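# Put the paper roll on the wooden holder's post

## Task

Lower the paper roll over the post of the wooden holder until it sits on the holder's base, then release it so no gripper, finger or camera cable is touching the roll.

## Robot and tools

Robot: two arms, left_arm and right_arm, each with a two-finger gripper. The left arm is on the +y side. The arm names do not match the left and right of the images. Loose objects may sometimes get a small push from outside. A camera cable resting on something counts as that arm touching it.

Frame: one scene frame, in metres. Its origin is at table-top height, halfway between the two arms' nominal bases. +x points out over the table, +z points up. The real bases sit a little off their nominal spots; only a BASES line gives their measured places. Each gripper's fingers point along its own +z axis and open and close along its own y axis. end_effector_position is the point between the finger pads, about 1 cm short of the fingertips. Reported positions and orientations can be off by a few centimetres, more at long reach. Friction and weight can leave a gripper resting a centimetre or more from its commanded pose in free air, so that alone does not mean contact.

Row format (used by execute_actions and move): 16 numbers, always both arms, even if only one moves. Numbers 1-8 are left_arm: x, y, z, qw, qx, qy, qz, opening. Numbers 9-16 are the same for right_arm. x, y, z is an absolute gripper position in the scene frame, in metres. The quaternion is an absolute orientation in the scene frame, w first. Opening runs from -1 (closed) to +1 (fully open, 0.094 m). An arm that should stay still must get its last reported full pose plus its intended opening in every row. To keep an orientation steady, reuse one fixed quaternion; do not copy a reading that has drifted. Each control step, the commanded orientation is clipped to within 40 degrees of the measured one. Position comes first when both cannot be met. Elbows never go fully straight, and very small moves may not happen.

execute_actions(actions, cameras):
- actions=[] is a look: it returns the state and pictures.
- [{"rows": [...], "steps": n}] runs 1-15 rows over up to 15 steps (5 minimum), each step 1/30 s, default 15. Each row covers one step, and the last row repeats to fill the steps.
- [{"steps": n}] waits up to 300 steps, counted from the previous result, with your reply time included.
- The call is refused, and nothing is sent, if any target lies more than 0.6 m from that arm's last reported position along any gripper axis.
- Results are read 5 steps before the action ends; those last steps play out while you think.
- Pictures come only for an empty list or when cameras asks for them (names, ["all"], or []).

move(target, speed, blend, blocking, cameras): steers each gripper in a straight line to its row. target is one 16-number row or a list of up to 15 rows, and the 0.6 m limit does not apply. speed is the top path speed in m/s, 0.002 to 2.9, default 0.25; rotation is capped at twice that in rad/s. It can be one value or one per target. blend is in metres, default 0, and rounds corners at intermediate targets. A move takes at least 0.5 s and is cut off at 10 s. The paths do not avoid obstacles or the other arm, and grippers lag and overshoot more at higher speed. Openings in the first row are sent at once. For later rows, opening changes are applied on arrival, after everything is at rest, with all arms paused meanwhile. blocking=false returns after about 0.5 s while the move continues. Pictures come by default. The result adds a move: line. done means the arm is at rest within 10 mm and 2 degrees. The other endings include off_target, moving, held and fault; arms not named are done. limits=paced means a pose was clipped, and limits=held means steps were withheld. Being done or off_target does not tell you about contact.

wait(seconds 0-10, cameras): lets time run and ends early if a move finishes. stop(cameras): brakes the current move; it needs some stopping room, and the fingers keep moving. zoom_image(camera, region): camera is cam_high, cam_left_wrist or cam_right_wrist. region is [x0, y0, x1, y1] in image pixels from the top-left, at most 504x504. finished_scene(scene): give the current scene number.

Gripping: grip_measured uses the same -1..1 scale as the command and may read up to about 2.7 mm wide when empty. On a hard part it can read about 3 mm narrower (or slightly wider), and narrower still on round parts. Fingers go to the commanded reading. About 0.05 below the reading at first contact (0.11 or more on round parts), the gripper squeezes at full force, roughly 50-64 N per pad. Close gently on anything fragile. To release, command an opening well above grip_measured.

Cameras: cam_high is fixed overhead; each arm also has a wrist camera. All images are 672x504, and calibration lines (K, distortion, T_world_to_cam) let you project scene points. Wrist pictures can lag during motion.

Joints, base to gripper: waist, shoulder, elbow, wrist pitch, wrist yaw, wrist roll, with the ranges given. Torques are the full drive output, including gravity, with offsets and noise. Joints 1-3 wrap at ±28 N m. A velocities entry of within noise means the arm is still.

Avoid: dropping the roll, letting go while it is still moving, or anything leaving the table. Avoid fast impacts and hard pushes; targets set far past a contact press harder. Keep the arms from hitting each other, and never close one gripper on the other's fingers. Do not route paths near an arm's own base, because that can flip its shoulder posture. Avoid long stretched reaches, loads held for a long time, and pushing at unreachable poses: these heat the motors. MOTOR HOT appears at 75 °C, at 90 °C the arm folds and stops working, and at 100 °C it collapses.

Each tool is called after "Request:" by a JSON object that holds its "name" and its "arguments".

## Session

Request:
{"name": "execute_actions", "arguments": {"actions": [], "cameras": ["all"]}}

Request:
{"name": "zoom_image", "arguments": {"camera": "cam_high", "region": [150, 120, 510, 300]}}

Scene clock: 0.00 s of 4400.00 s.
left_arm: end_effector_position=(+0.2734, +0.2698, +0.1704) grip_measured=+1.000 end_effector_quat_wxyz=(+0.613, -0.019, +0.788, +0.051) | right_arm: end_effector_position=(+0.3790, -0.1786, +0.0822) grip_measured=+1.000 end_effector_quat_wxyz=(+0.474, -0.118, +0.868, +0.090)
Joint positions: left_arm=[-0.266 0.121 0.209 -0.349 -0.344 -0.031 0.094] | right_arm=[0.363 1.627 0.664 0.398 0.046 0.081 0.094]
Joint velocities: within noise
Joint torques (N m): no reading
Motor temperatures (°C): left_arm=[23 24 21 24 22 21 23] | right_arm=[23 23 22 22 22 23 24]
Heat: left arm: 24 °C; right arm: 24 °C.
Hand target: left_arm +0.2725, +0.2703, +0.1734; +0.616, -0.020, +0.786, +0.051 | right_arm +0.3823, -0.1774, +0.0908; +0.483, -0.117, +0.863, +0.092
camera_calibration:
cam_left_wrist: T_world_to_cam=[[0.101817, -0.992512, 0.0674804, 0.224411], [-0.662345, -0.118246, -0.739809, 0.363948], [0.742248, 0.0306295, -0.669425, 0.00653824], [0, 0, 0, 1]] pos_world=[0.213357, 0.265566, 0.258486]
cam_right_wrist: T_world_to_cam=[[0.371663, -0.927238, 0.0457862, -0.31111], [-0.803107, -0.345865, -0.485178, 0.306245], [0.465711, 0.143551, -0.873216, 0.0248398], [0, 0, 0, 1]] pos_world=[0.350007, -0.186119, 0.184518]

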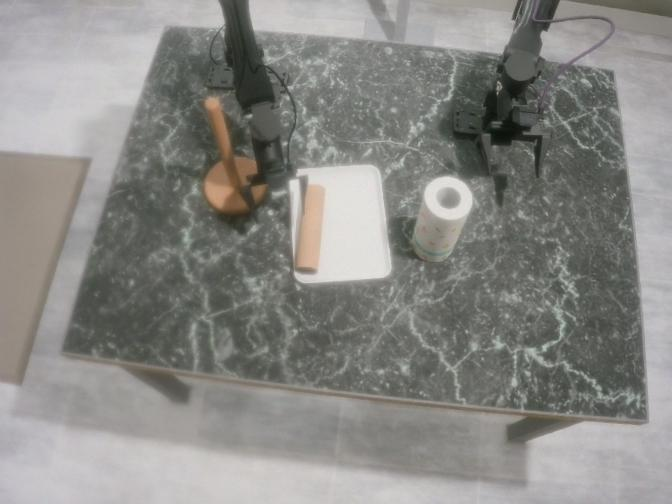

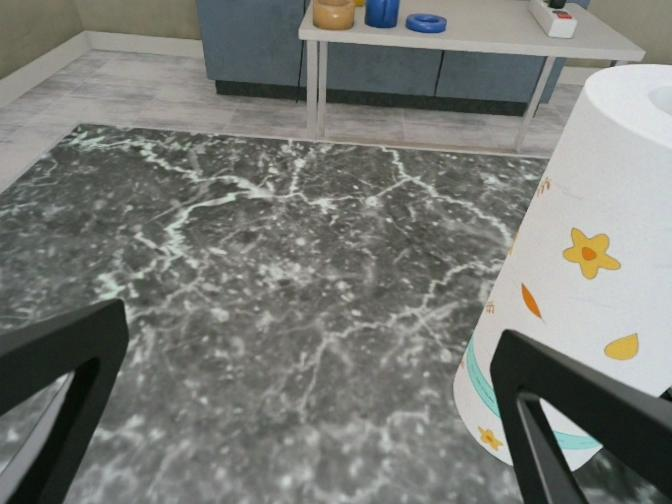

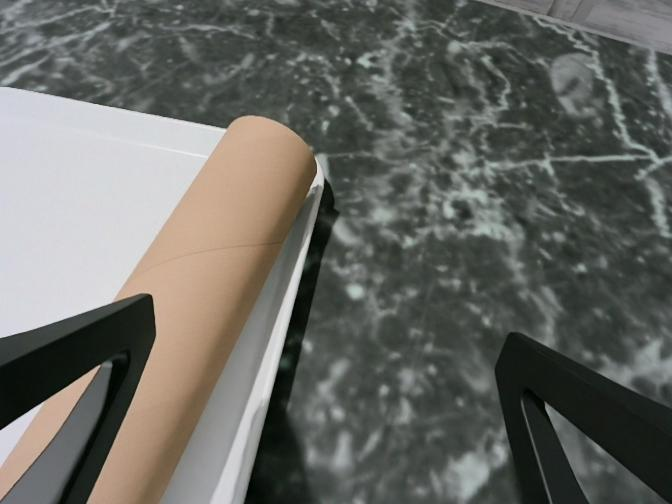

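Scaled by 1.400 from the camera's 672x504 image, which has a finer 960x720 frame.

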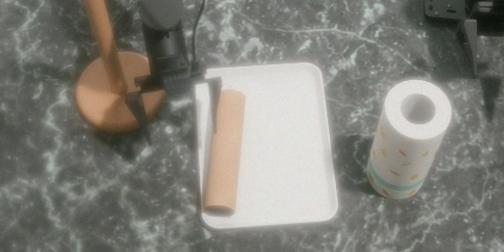

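Request:
{"name": "move", "arguments": {"target": [[0.256, 0.385, 0.175, 0.5825, -0.209, 0.76, 0.1978, 1, 0.35, -0.16, 0.15, 0.56, -0.1773, 0.7998, 0.1241, 1], [0.256, 0.385, 0.175, 0.5825, -0.209, 0.76, 0.1978, 1, 0.2764, 0.0359, 0.14, 0.6123, -0.3116, 0.6682, 0.2855, 1]], "speed": [0.3, 0.4], "blend": 0.03}}

Request:
{"name": "zoom_image", "arguments": {"camera": "cam_high", "region": [370, 150, 500, 280]}}

Scene clock: 10.17 s of 4400.00 s.
left_arm: end_effector_position=(+0.2556, +0.3838, +0.1700) grip_measured=+1.000 end_effector_quat_wxyz=(+0.580, -0.211, +0.763, +0.194) | right_arm: end_effector_position=(+0.2714, +0.0298, +0.1325) grip_measured=+1.000 end_effector_quat_wxyz=(+0.600, -0.315, +0.679, +0.282)
Joint positions: left_arm=[0.247 0.231 0.209 -0.247 -0.317 -0.031 0.094] | right_arm=[0.868 1.819 0.581 1.117 0.007 0.005 0.094]
Joint velocities: within noise
Joint torques (N m): left_arm=[0.47 2.13 8.42 2.25 -0.03 0.07] | right_arm=[0.1 -6.65 7.8 2.17 0.03 0]
Motor temperatures (°C): left_arm=[23 24 22 28 22 21 23] | right_arm=[23 24 23 24 22 23 24]
Heat: left arm: 28 °C; right arm: 24 °C.
Hand target: left_arm +0.2559, +0.3849, +0.1750; +0.583, -0.209, +0.760, +0.198 | right_arm +0.2760, +0.0355, +0.1400; +0.612, -0.312, +0.668, +0.285
Off the commanded pose: left_arm 0.005 m, 1 deg | right_arm 0.011 m, 2 deg.
Kept back: nothing.
move: off_target (right_arm)
camera_calibration:
cam_left_wrist: T_world_to_cam=[[0.554834, -0.828878, 0.0715589, 0.160046], [-0.534382, -0.420982, -0.732946, 0.447715], [0.637648, 0.368424, -0.676512, -0.0857374], [0, 0, 0, 1]] pos_world=[0.205122, 0.352726, 0.258696]
cam_right_wrist: T_world_to_cam=[[0.786215, -0.607366, 0.1139, -0.211251], [-0.282858, -0.517586, -0.807524, 0.222902], [0.549416, 0.60267, -0.578732, 0.0135081], [0, 0, 0, 1]] pos_world=[0.221716, -0.0210765, 0.211878]

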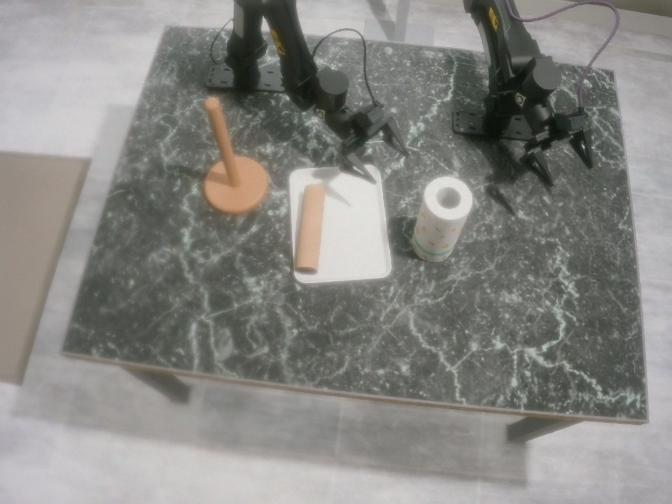

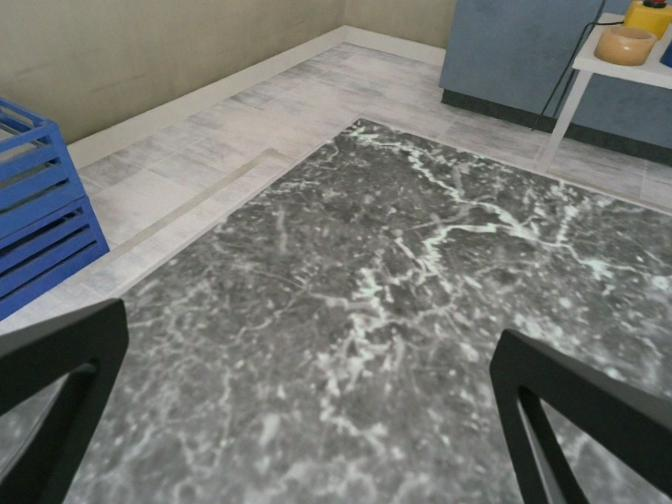

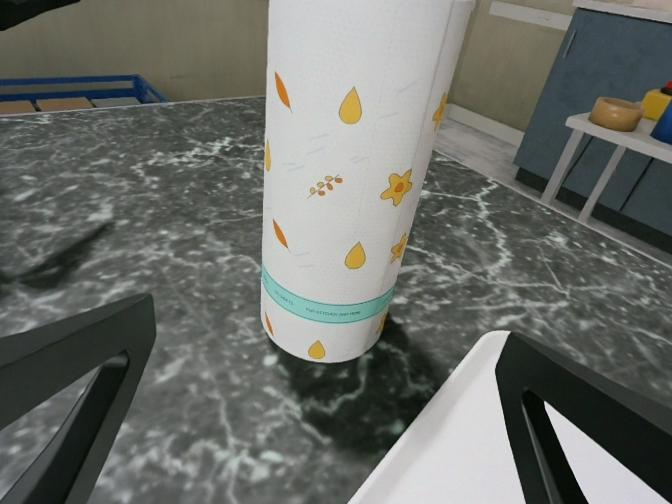

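Scaled by 3.877 from the camera's 672x504 image, which has a finer 960x720 frame.

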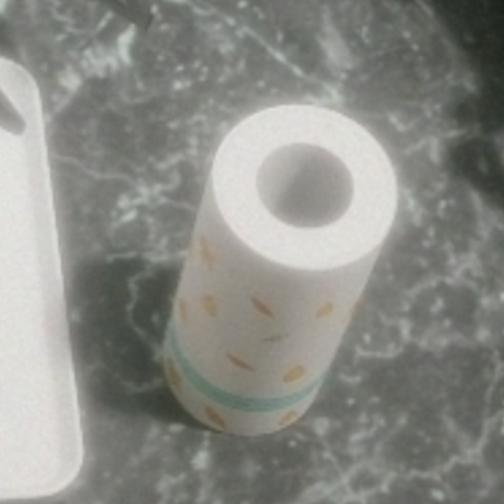

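Request:
{"name": "move", "arguments": {"target": [[0.256, 0.385, 0.175, 0.5825, -0.209, 0.76, 0.1978, 1, 0.3716, 0.1453, 0.146, 0.6148, -0.3058, 0.6709, 0.2802, 1], [0.256, 0.385, 0.175, 0.5825, -0.209, 0.76, 0.1978, 1, 0.3716, 0.1453, 0.146, 0.6148, -0.3058, 0.6709, 0.2802, 0.5]], "speed": 0.2}}

Request:
{"name": "zoom_image", "arguments": {"camera": "cam_high", "region": [370, 150, 500, 280]}}

Scene clock: 13.30 s of 4400.00 s.
left_arm: end_effector_position=(+0.2557, +0.3838, +0.1701) grip_measured=+1.000 end_effector_quat_wxyz=(+0.580, -0.211, +0.763, +0.194) | right_arm: end_effector_position=(+0.3655, +0.1410, +0.1525) grip_measured=+0.596 end_effector_quat_wxyz=(+0.616, -0.306, +0.668, +0.285)
Joint positions: left_arm=[0.247 0.231 0.209 -0.247 -0.317 -0.031 0.094] | right_arm=[0.868 2.188 1.251 0.857 0.017 0.004 0.075]
Joint velocities: within noise
Joint torques (N m): left_arm=[0.55 2.11 8.42 2.23 -0.05 0.07] | right_arm=[-0.12 -10.67 9.63 1.75 0.08 0.01]
Motor temperatures (°C): left_arm=[23 24 22 28 22 21 23] | right_arm=[23 24 23 25 22 23 24]
Heat: left arm: 28 °C; right arm: 25 °C.
Hand target: left_arm +0.2558, +0.3850, +0.1751; +0.583, -0.209, +0.760, +0.198 | right_arm +0.3711, +0.1449, +0.1462; +0.615, -0.306, +0.671, +0.280
Off the commanded pose: left_arm 0.005 m, 1 deg | right_arm 0.010 m, 1 deg.
Kept back: nothing.
move: done
camera_calibration:
cam_left_wrist: T_world_to_cam=[[0.554796, -0.828883, 0.0717974, 0.159987], [-0.534055, -0.420967, -0.733193, 0.447779], [0.637955, 0.368428, -0.67622, -0.08581], [0, 0, 0, 1]] pos_world=[0.205121, 0.352726, 0.258795]
cam_right_wrist: T_world_to_cam=[[0.776932, -0.618689, 0.116625, -0.215301], [-0.264877, -0.489261, -0.830941, 0.316341], [0.571154, 0.614693, -0.543999, -0.108588], [0, 0, 0, 1]] pos_world=[0.313086, 0.0883179, 0.228899]

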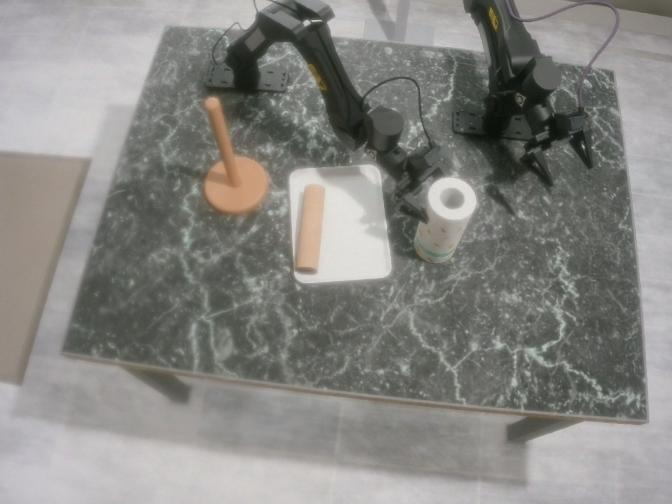

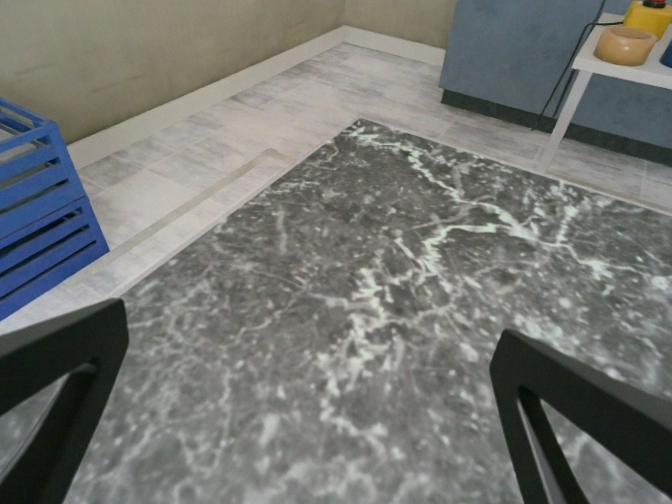

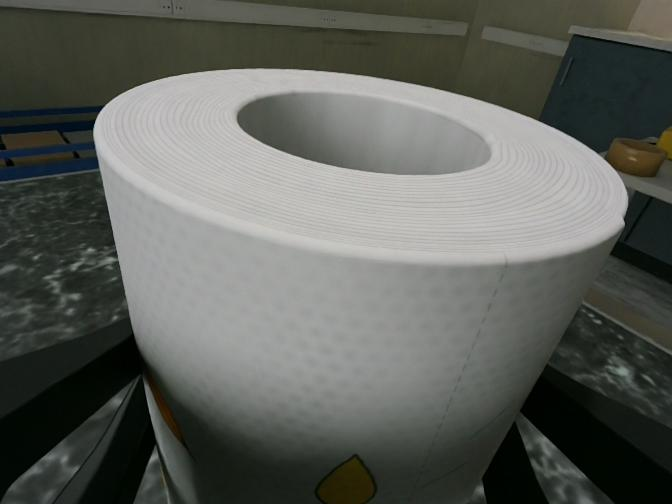

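Scaled by 3.877 from the camera's 672x504 image, which has a finer 960x720 frame.

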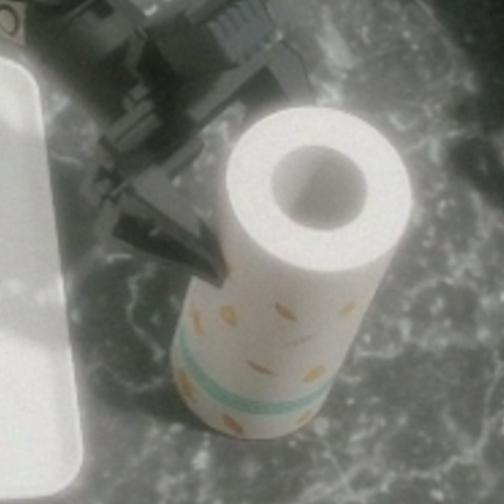

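Request:
{"name": "move", "arguments": {"target": [[0.256, 0.385, 0.175, 0.5825, -0.209, 0.76, 0.1978, 1, 0.345, 0.03, 0.36, 0.6596, -0.1596, 0.7198, 0.1462, 0.5], [0.256, 0.385, 0.175, 0.5825, -0.209, 0.76, 0.1978, 1, 0.30, -0.17, 0.487, 0.6730, 0.0643, 0.7345, -0.0589, 0.5], [0.256, 0.385, 0.175, 0.5825, -0.209, 0.76, 0.1978, 1, 0.282, -0.2985, 0.487, 0.6555, 0.1784, 0.7154, -0.1634, 0.5]], "speed": 0.4, "blend": [0.06, 0.06, 0]}}

Request:
{"name": "zoom_image", "arguments": {"camera": "cam_high", "region": [170, 10, 270, 110]}}

Request:
{"name": "zoom_image", "arguments": {"camera": "cam_high", "region": [170, 60, 270, 160]}}

Scene clock: 17.80 s of 4400.00 s.
left_arm: end_effector_position=(+0.2557, +0.3837, +0.1701) grip_measured=+1.000 end_effector_quat_wxyz=(+0.580, -0.210, +0.763, +0.194) | right_arm: end_effector_position=(+0.2866, -0.2919, +0.4814) grip_measured=+0.602 end_effector_quat_wxyz=(+0.652, +0.166, +0.721, -0.166)
Joint positions: left_arm=[0.247 0.231 0.209 -0.247 -0.316 -0.031 0.094] | right_arm=[0.641 1.202 1.594 -0.613 1.121 0.177 0.075]
Joint velocities: within noise
Joint torques (N m): left_arm=[0.58 2.1 8.4 2.22 -0.05 0.04] | right_arm=[-0.46 -4.26 6.87 1.5 0.22 0.11]
Motor temperatures (°C): left_arm=[23 24 22 28 22 21 23] | right_arm=[23 25 24 26 22 23 24]
Heat: left arm: 28 °C; right arm: 26 °C.
Hand target: left_arm +0.2559, +0.3849, +0.1750; +0.583, -0.209, +0.760, +0.198 | right_arm +0.2820, -0.2984, +0.4869; +0.656, +0.178, +0.715, -0.163
Off the commanded pose: left_arm 0.005 m, 1 deg | right_arm 0.010 m, 2 deg.
Kept back: nothing.
move: done
camera_calibration:
cam_left_wrist: T_world_to_cam=[[0.554458, -0.829109, 0.0717953, 0.160137], [-0.534302, -0.420792, -0.733114, 0.447747], [0.638042, 0.368121, -0.676306, -0.0856972], [0, 0, 0, 1]] pos_world=[0.205121, 0.352726, 0.258795]
cam_right_wrist: T_world_to_cam=[[-0.418472, -0.897066, 0.141961, -0.211062], [-0.559268, 0.131362, -0.818513, 0.616445], [0.715612, -0.421919, -0.556672, 0.0436966], [0, 0, 0, 1]] pos_world=[0.225164, -0.251877, 0.558855]

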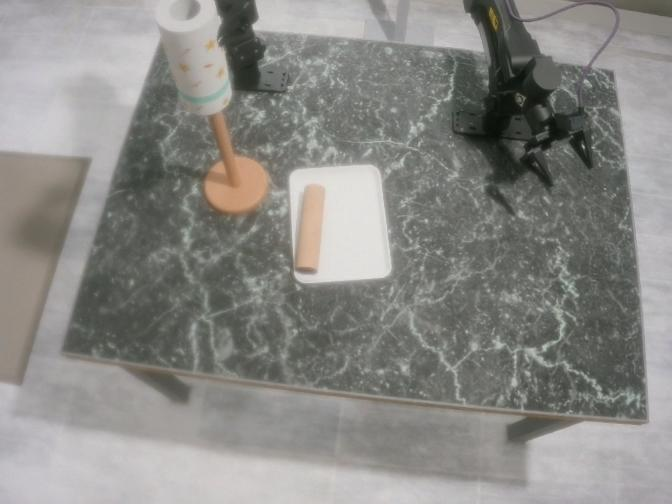

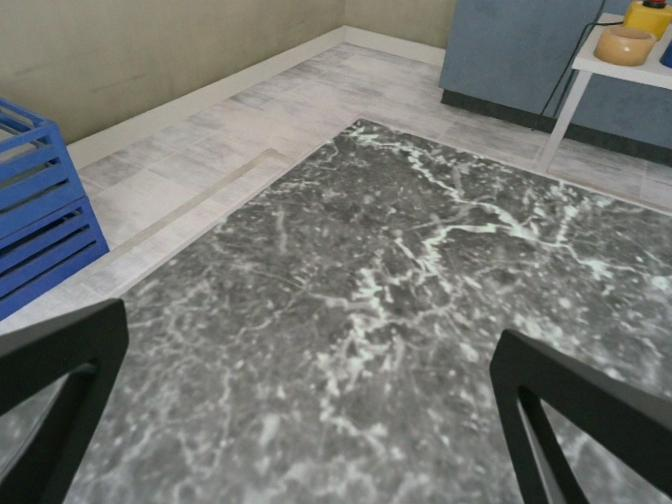

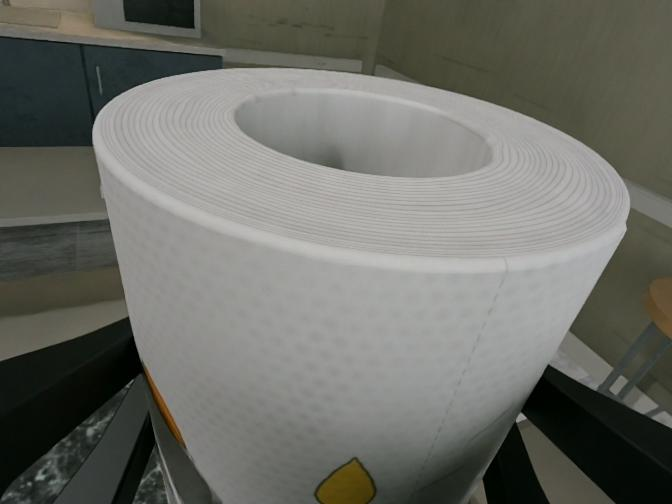

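Scaled by 5.040 from the camera's 672x504 image, which has a finer 960x720 frame.

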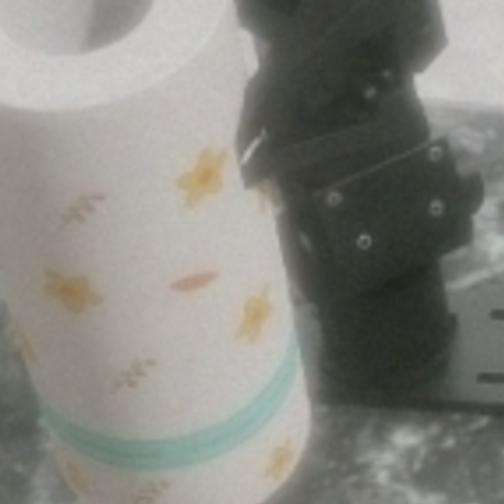

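Scaled by 5.040 from the camera's 672x504 image, which has a finer 960x720 frame.

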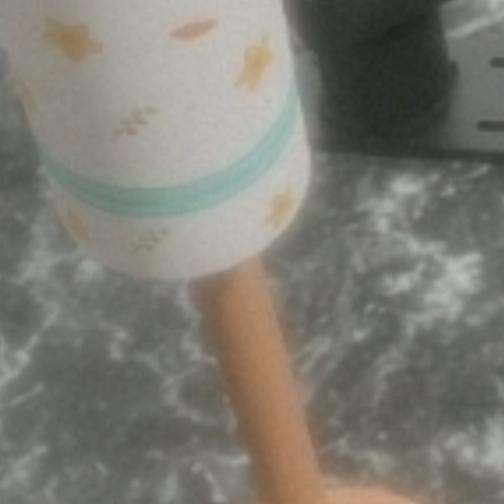

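Request:
{"name": "move", "arguments": {"target": [[0.256, 0.385, 0.175, 0.5825, -0.209, 0.76, 0.1978, 1, 0.276, -0.2964, 0.475, 0.6633, 0.1865, 0.7078, -0.156, 0.5], [0.256, 0.385, 0.175, 0.5825, -0.209, 0.76, 0.1978, 1, 0.276, -0.2964, 0.42, 0.6633, 0.1865, 0.7078, -0.156, 0.5]], "speed": [0.1, 0.1], "cameras": ["cam_high", "cam_right_wrist"]}}

Request:
{"name": "zoom_image", "arguments": {"camera": "cam_high", "region": [170, 20, 270, 150]}}

Scene clock: 21.73 s of 4400.00 s.
left_arm: end_effector_position=(+0.2557, +0.3837, +0.1701) grip_measured=+1.000 end_effector_quat_wxyz=(+0.580, -0.210, +0.763, +0.194) | right_arm: end_effector_position=(+0.2824, -0.2924, +0.4138) grip_measured=+0.602 end_effector_quat_wxyz=(+0.654, +0.175, +0.719, -0.161)
Joint positions: left_arm=[0.247 0.231 0.209 -0.247 -0.316 -0.031 0.094] | right_arm=[0.654 1.067 1.219 -0.378 1.137 0.203 0.075]
Joint velocities: within noise
Joint torques (N m): left_arm=[0.58 2.04 8.35 2.21 -0.05 0.07] | right_arm=[0.66 -4.93 5.93 1.76 0.39 -0.02]
Motor temperatures (°C): left_arm=[23 24 22 28 22 21 23] | right_arm=[23 25 24 26 22 23 25]
Heat: left arm: 28 °C; right arm: 26 °C.
Hand target: left_arm +0.2559, +0.3849, +0.1750; +0.583, -0.209, +0.760, +0.198 | right_arm +0.2761, -0.2966, +0.4199; +0.663, +0.187, +0.708, -0.156
Off the commanded pose: left_arm 0.005 m, 1 deg | right_arm 0.010 m, 2 deg.
Kept back: nothing.
move: done
camera_calibration:
cam_right_wrist: T_world_to_cam=[[-0.425535, -0.896766, 0.121371, -0.193154], [-0.549258, 0.149356, -0.822197, 0.562782], [0.719191, -0.416538, -0.556112, 0.00911905], [0, 0, 0, 1]] pos_world=[0.220361, -0.25347, 0.491232]
Images, in order (width x height): cam_high 672x504, cam_right_wrist 672x504.

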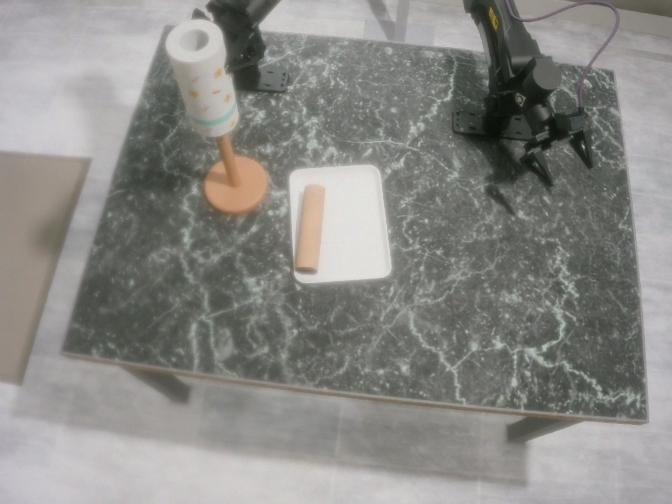

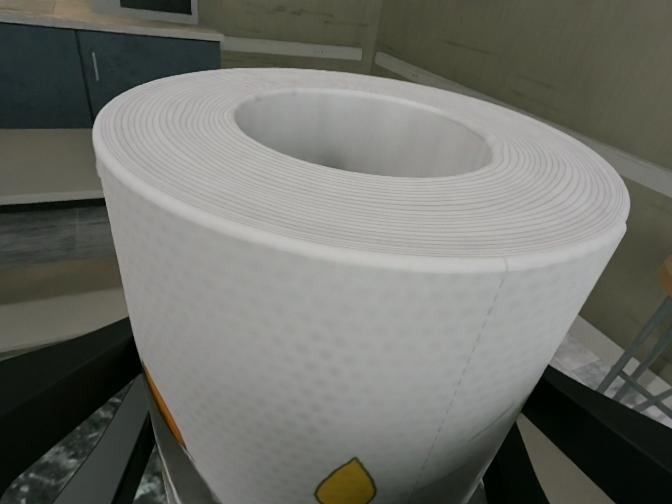

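Scaled by 3.877 from the camera's 672x504 image, which has a finer 960x720 frame.

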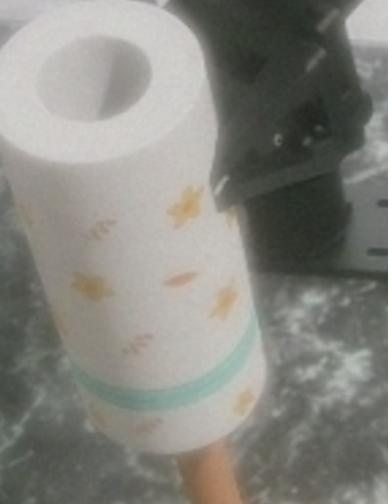

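Request:
{"name": "move", "arguments": {"target": [[0.256, 0.385, 0.175, 0.5825, -0.209, 0.76, 0.1978, 1, 0.2755, -0.2957, 0.205, 0.6633, 0.1865, 0.7078, -0.156, 0.5], [0.256, 0.385, 0.175, 0.5825, -0.209, 0.76, 0.1978, 1, 0.2755, -0.2957, 0.178, 0.6633, 0.1865, 0.7078, -0.156, 0.5]], "speed": [0.18, 0.06], "cameras": ["cam_high", "cam_right_wrist"]}}

Request:
{"name": "zoom_image", "arguments": {"camera": "cam_high", "region": [170, 80, 290, 230]}}

Scene clock: 24.83 s of 4400.00 s.
left_arm: end_effector_position=(+0.2557, +0.3837, +0.1701) grip_measured=+1.000 end_effector_quat_wxyz=(+0.580, -0.210, +0.763, +0.194) | right_arm: end_effector_position=(+0.2780, -0.2950, +0.1783) grip_measured=+0.602 end_effector_quat_wxyz=(+0.659, +0.182, +0.713, -0.154)
Joint positions: left_arm=[0.247 0.231 0.209 -0.247 -0.316 -0.031 0.094] | right_arm=[0.658 1.192 0.281 0.709 1.143 0.205 0.075]
Joint velocities: within noise
Joint torques (N m): left_arm=[0.46 2.09 8.38 2.23 -0.04 0.08] | right_arm=[0.77 -2.45 5.24 1.76 0.37 -0.01]
Motor temperatures (°C): left_arm=[23 24 23 29 22 21 23] | right_arm=[23 25 24 26 22 23 25]
Heat: left arm: 29 °C; right arm: 26 °C.
Hand target: left_arm +0.2559, +0.3850, +0.1750; +0.583, -0.209, +0.760, +0.198 | right_arm +0.2755, -0.2957, +0.1779; +0.663, +0.187, +0.709, -0.156
Off the commanded pose: left_arm 0.005 m, 1 deg | right_arm 0.003 m, 1 deg.
Kept back: nothing.
move: done
camera_calibration:
cam_right_wrist: T_world_to_cam=[[-0.429272, -0.897857, 0.0978715, -0.16381], [-0.531772, 0.163669, -0.830922, 0.36809], [0.73003, -0.408737, -0.547713, -0.121959], [0, 0, 0, 1]] pos_world=[0.214454, -0.257172, 0.255088]
Images, in order (width x height): cam_high 672x504, cam_right_wrist 672x504.

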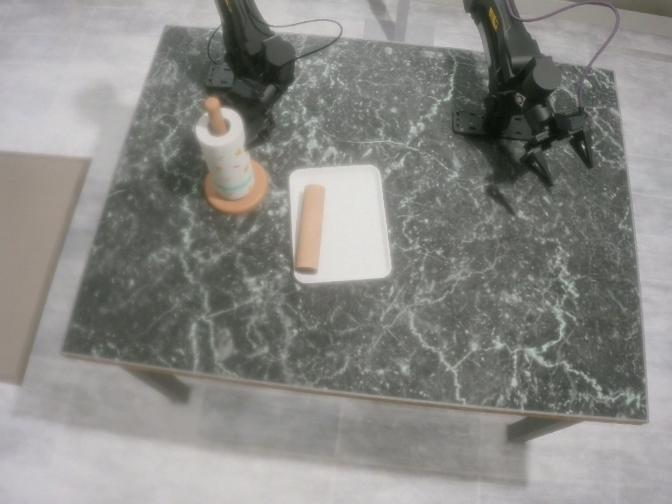

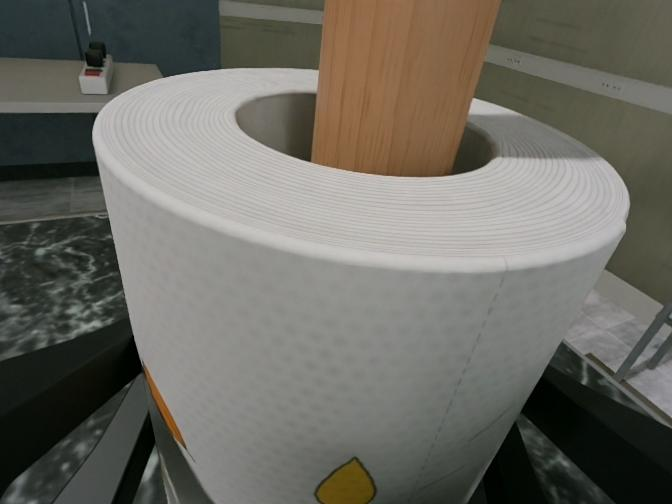

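Scaled by 3.360 from the camera's 672x504 image, which has a finer 960x720 frame.

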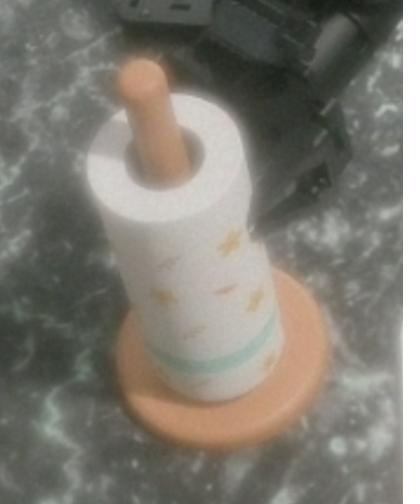

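Request:
{"name": "move", "arguments": {"target": [[0.256, 0.385, 0.175, 0.5825, -0.209, 0.76, 0.1978, 1, 0.276, -0.2963, 0.165, 0.6621, 0.1787, 0.7092, -0.1633, 0.5], [0.256, 0.385, 0.175, 0.5825, -0.209, 0.76, 0.1978, 1, 0.276, -0.2963, 0.165, 0.6621, 0.1787, 0.7092, -0.1633, 0.5]], "speed": [0.06, 0.06], "cameras": ["cam_high", "cam_right_wrist"]}}

Request:
{"name": "zoom_image", "arguments": {"camera": "cam_high", "region": [170, 80, 290, 230]}}

Scene clock: 27.20 s of 4400.00 s.
left_arm: end_effector_position=(+0.2557, +0.3837, +0.1701) grip_measured=+1.000 end_effector_quat_wxyz=(+0.580, -0.210, +0.763, +0.194) | right_arm: end_effector_position=(+0.2780, -0.2953, +0.1653) grip_measured=+0.602 end_effector_quat_wxyz=(+0.658, +0.175, +0.714, -0.162)
Joint positions: left_arm=[0.247 0.231 0.209 -0.247 -0.316 -0.031 0.094] | right_arm=[0.658 1.264 0.247 0.82 1.146 0.179 0.075]
Joint velocities: within noise
Joint torques (N m): left_arm=[0.47 2.14 8.43 2.23 -0.04 0.08] | right_arm=[0.44 -2.59 4.85 1.77 0.28 -0.03]
Motor temperatures (°C): left_arm=[23 24 23 29 22 21 23] | right_arm=[23 24 24 26 22 23 25]
Heat: left arm: 29 °C; right arm: 26 °C.
Hand target: left_arm +0.2559, +0.3850, +0.1750; +0.583, -0.209, +0.760, +0.198 | right_arm +0.2760, -0.2963, +0.1650; +0.661, +0.179, +0.710, -0.163
Off the commanded pose: left_arm 0.005 m, 1 deg | right_arm 0.002 m, 1 deg.
Kept back: nothing.
move: done
camera_calibration:
cam_right_wrist: T_world_to_cam=[[-0.428773, -0.895357, 0.120374, -0.165842], [-0.538728, 0.146447, -0.829654, 0.353899], [0.725208, -0.420582, -0.545147, -0.131838], [0, 0, 0, 1]] pos_world=[0.215157, -0.255764, 0.241705]
Images, in order (width x height): cam_high 672x504, cam_right_wrist 672x504.

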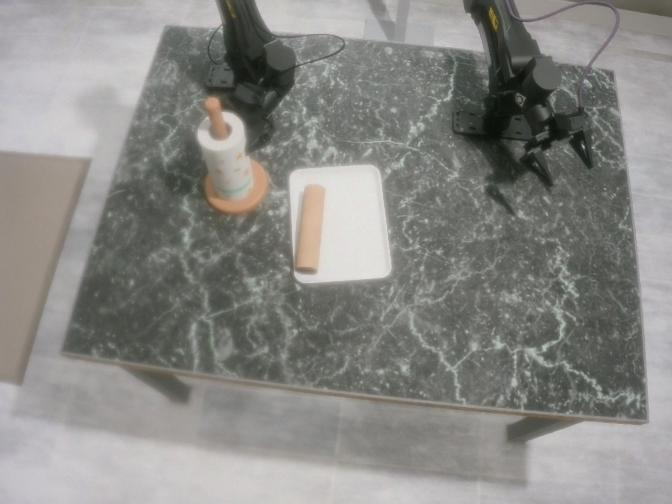

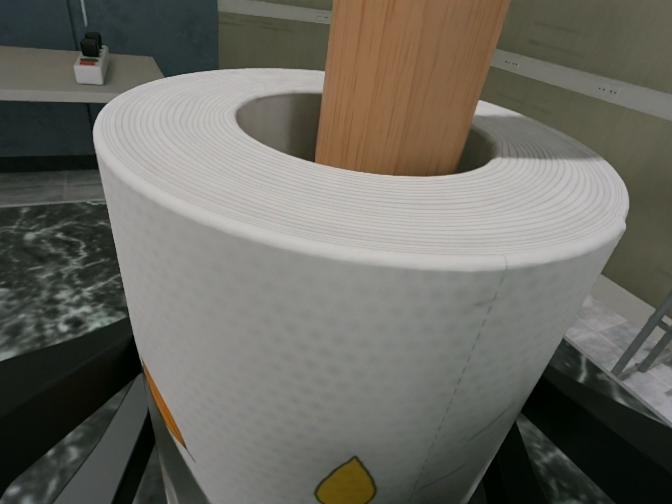

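Scaled by 3.360 from the camera's 672x504 image, which has a finer 960x720 frame.

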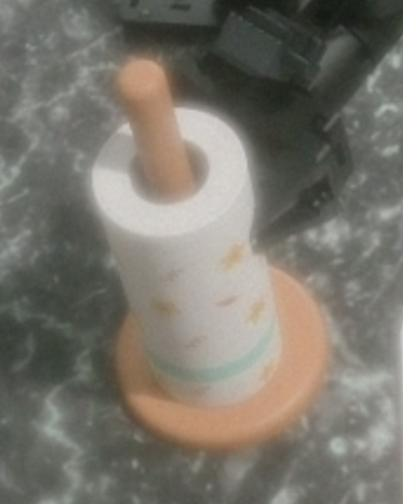

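Request:
{"name": "move", "arguments": {"target": [[0.256, 0.385, 0.175, 0.5825, -0.209, 0.76, 0.1978, 1, 0.276, -0.2963, 0.156, 0.6621, 0.1787, 0.7092, -0.1633, 0.5], [0.256, 0.385, 0.175, 0.5825, -0.209, 0.76, 0.1978, 1, 0.276, -0.2963, 0.158, 0.6621, 0.1787, 0.7092, -0.1633, 1], [0.256, 0.385, 0.175, 0.5825, -0.209, 0.76, 0.1978, 1, 0.276, -0.2963, 0.26, 0.6621, 0.1787, 0.7092, -0.1633, 1], [0.256, 0.385, 0.175, 0.5825, -0.209, 0.76, 0.1978, 1, 0.275, -0.297, 0.38, 0.6621, 0.1787, 0.7092, -0.1633, 1]], "speed": [0.05, 0.05, 0.15, 0.3]}}

Request:
{"name": "zoom_image", "arguments": {"camera": "cam_high", "region": [170, 80, 290, 230]}}

Scene clock: 31.20 s of 4400.00 s.
left_arm: end_effector_position=(+0.2557, +0.3837, +0.1701) grip_measured=+1.000 end_effector_quat_wxyz=(+0.580, -0.210, +0.763, +0.194) | right_arm: end_effector_position=(+0.2757, -0.2982, +0.3703) grip_measured=+0.998 end_effector_quat_wxyz=(+0.659, +0.173, +0.711, -0.172)
Joint positions: left_arm=[0.247 0.231 0.209 -0.247 -0.316 -0.031 0.094] | right_arm=[0.658 0.978 0.971 -0.173 1.158 0.149 0.094]
Joint velocities: within noise
Joint torques (N m): left_arm=[0.5 2.07 8.36 2.26 -0.03 0.07] | right_arm=[0.42 -1.65 10.58 1.27 0.13 0.09]
Motor temperatures (°C): left_arm=[23 24 23 29 22 21 23] | right_arm=[23 24 24 26 22 23 25]
Heat: left arm: 29 °C; right arm: 26 °C.
Hand target: left_arm +0.2559, +0.3850, +0.1750; +0.583, -0.209, +0.760, +0.198 | right_arm +0.2748, -0.2971, +0.3799; +0.663, +0.178, +0.709, -0.163
Off the commanded pose: left_arm 0.005 m, 1 deg | right_arm 0.010 m, 1 deg.
Kept back: nothing.
move: done
camera_calibration:
cam_left_wrist: T_world_to_cam=[[0.554458, -0.829109, 0.0717953, 0.160137], [-0.534302, -0.420792, -0.733114, 0.447747], [0.638042, 0.368121, -0.676306, -0.0856972], [0, 0, 0, 1]] pos_world=[0.205121, 0.352726, 0.258795]
cam_right_wrist: T_world_to_cam=[[-0.437432, -0.888832, 0.136495, -0.195833], [-0.537091, 0.136496, -0.832407, 0.520785], [0.721239, -0.437432, -0.537092, -0.0264978], [0, 0, 0, 1]] pos_world=[0.213157, -0.256738, 0.446004]

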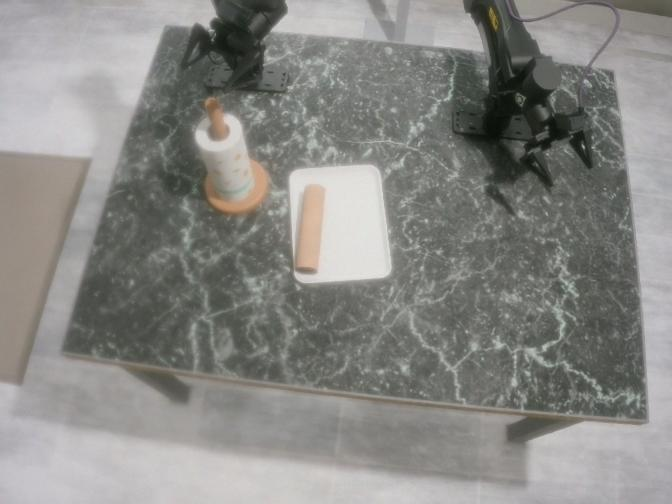

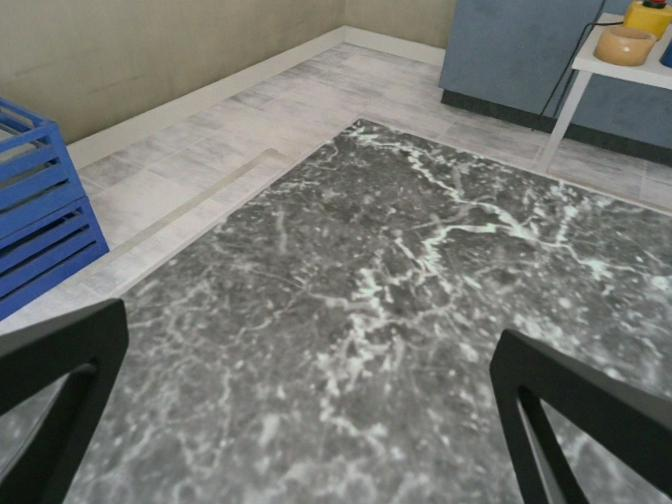

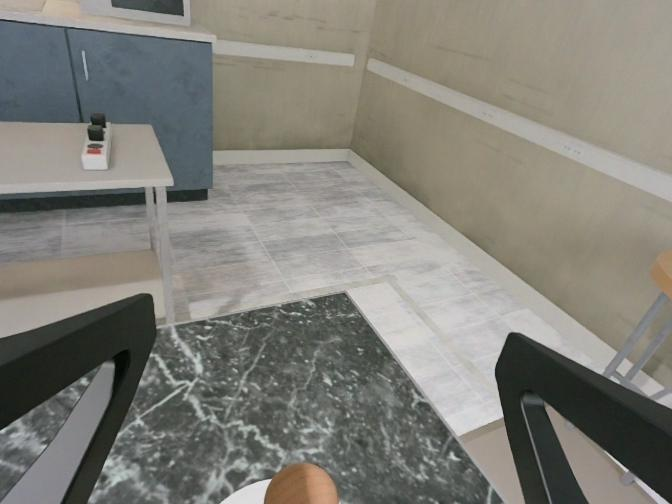

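Scaled by 3.360 from the camera's 672x504 image, which has a finer 960x720 frame.

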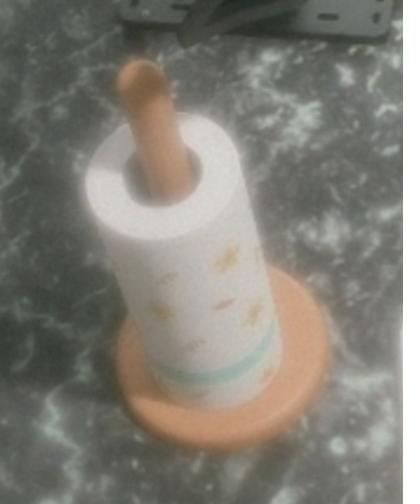

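Request:
{"name": "finished_scene", "arguments": {"scene": 2}}

The scene is finished: the task was done.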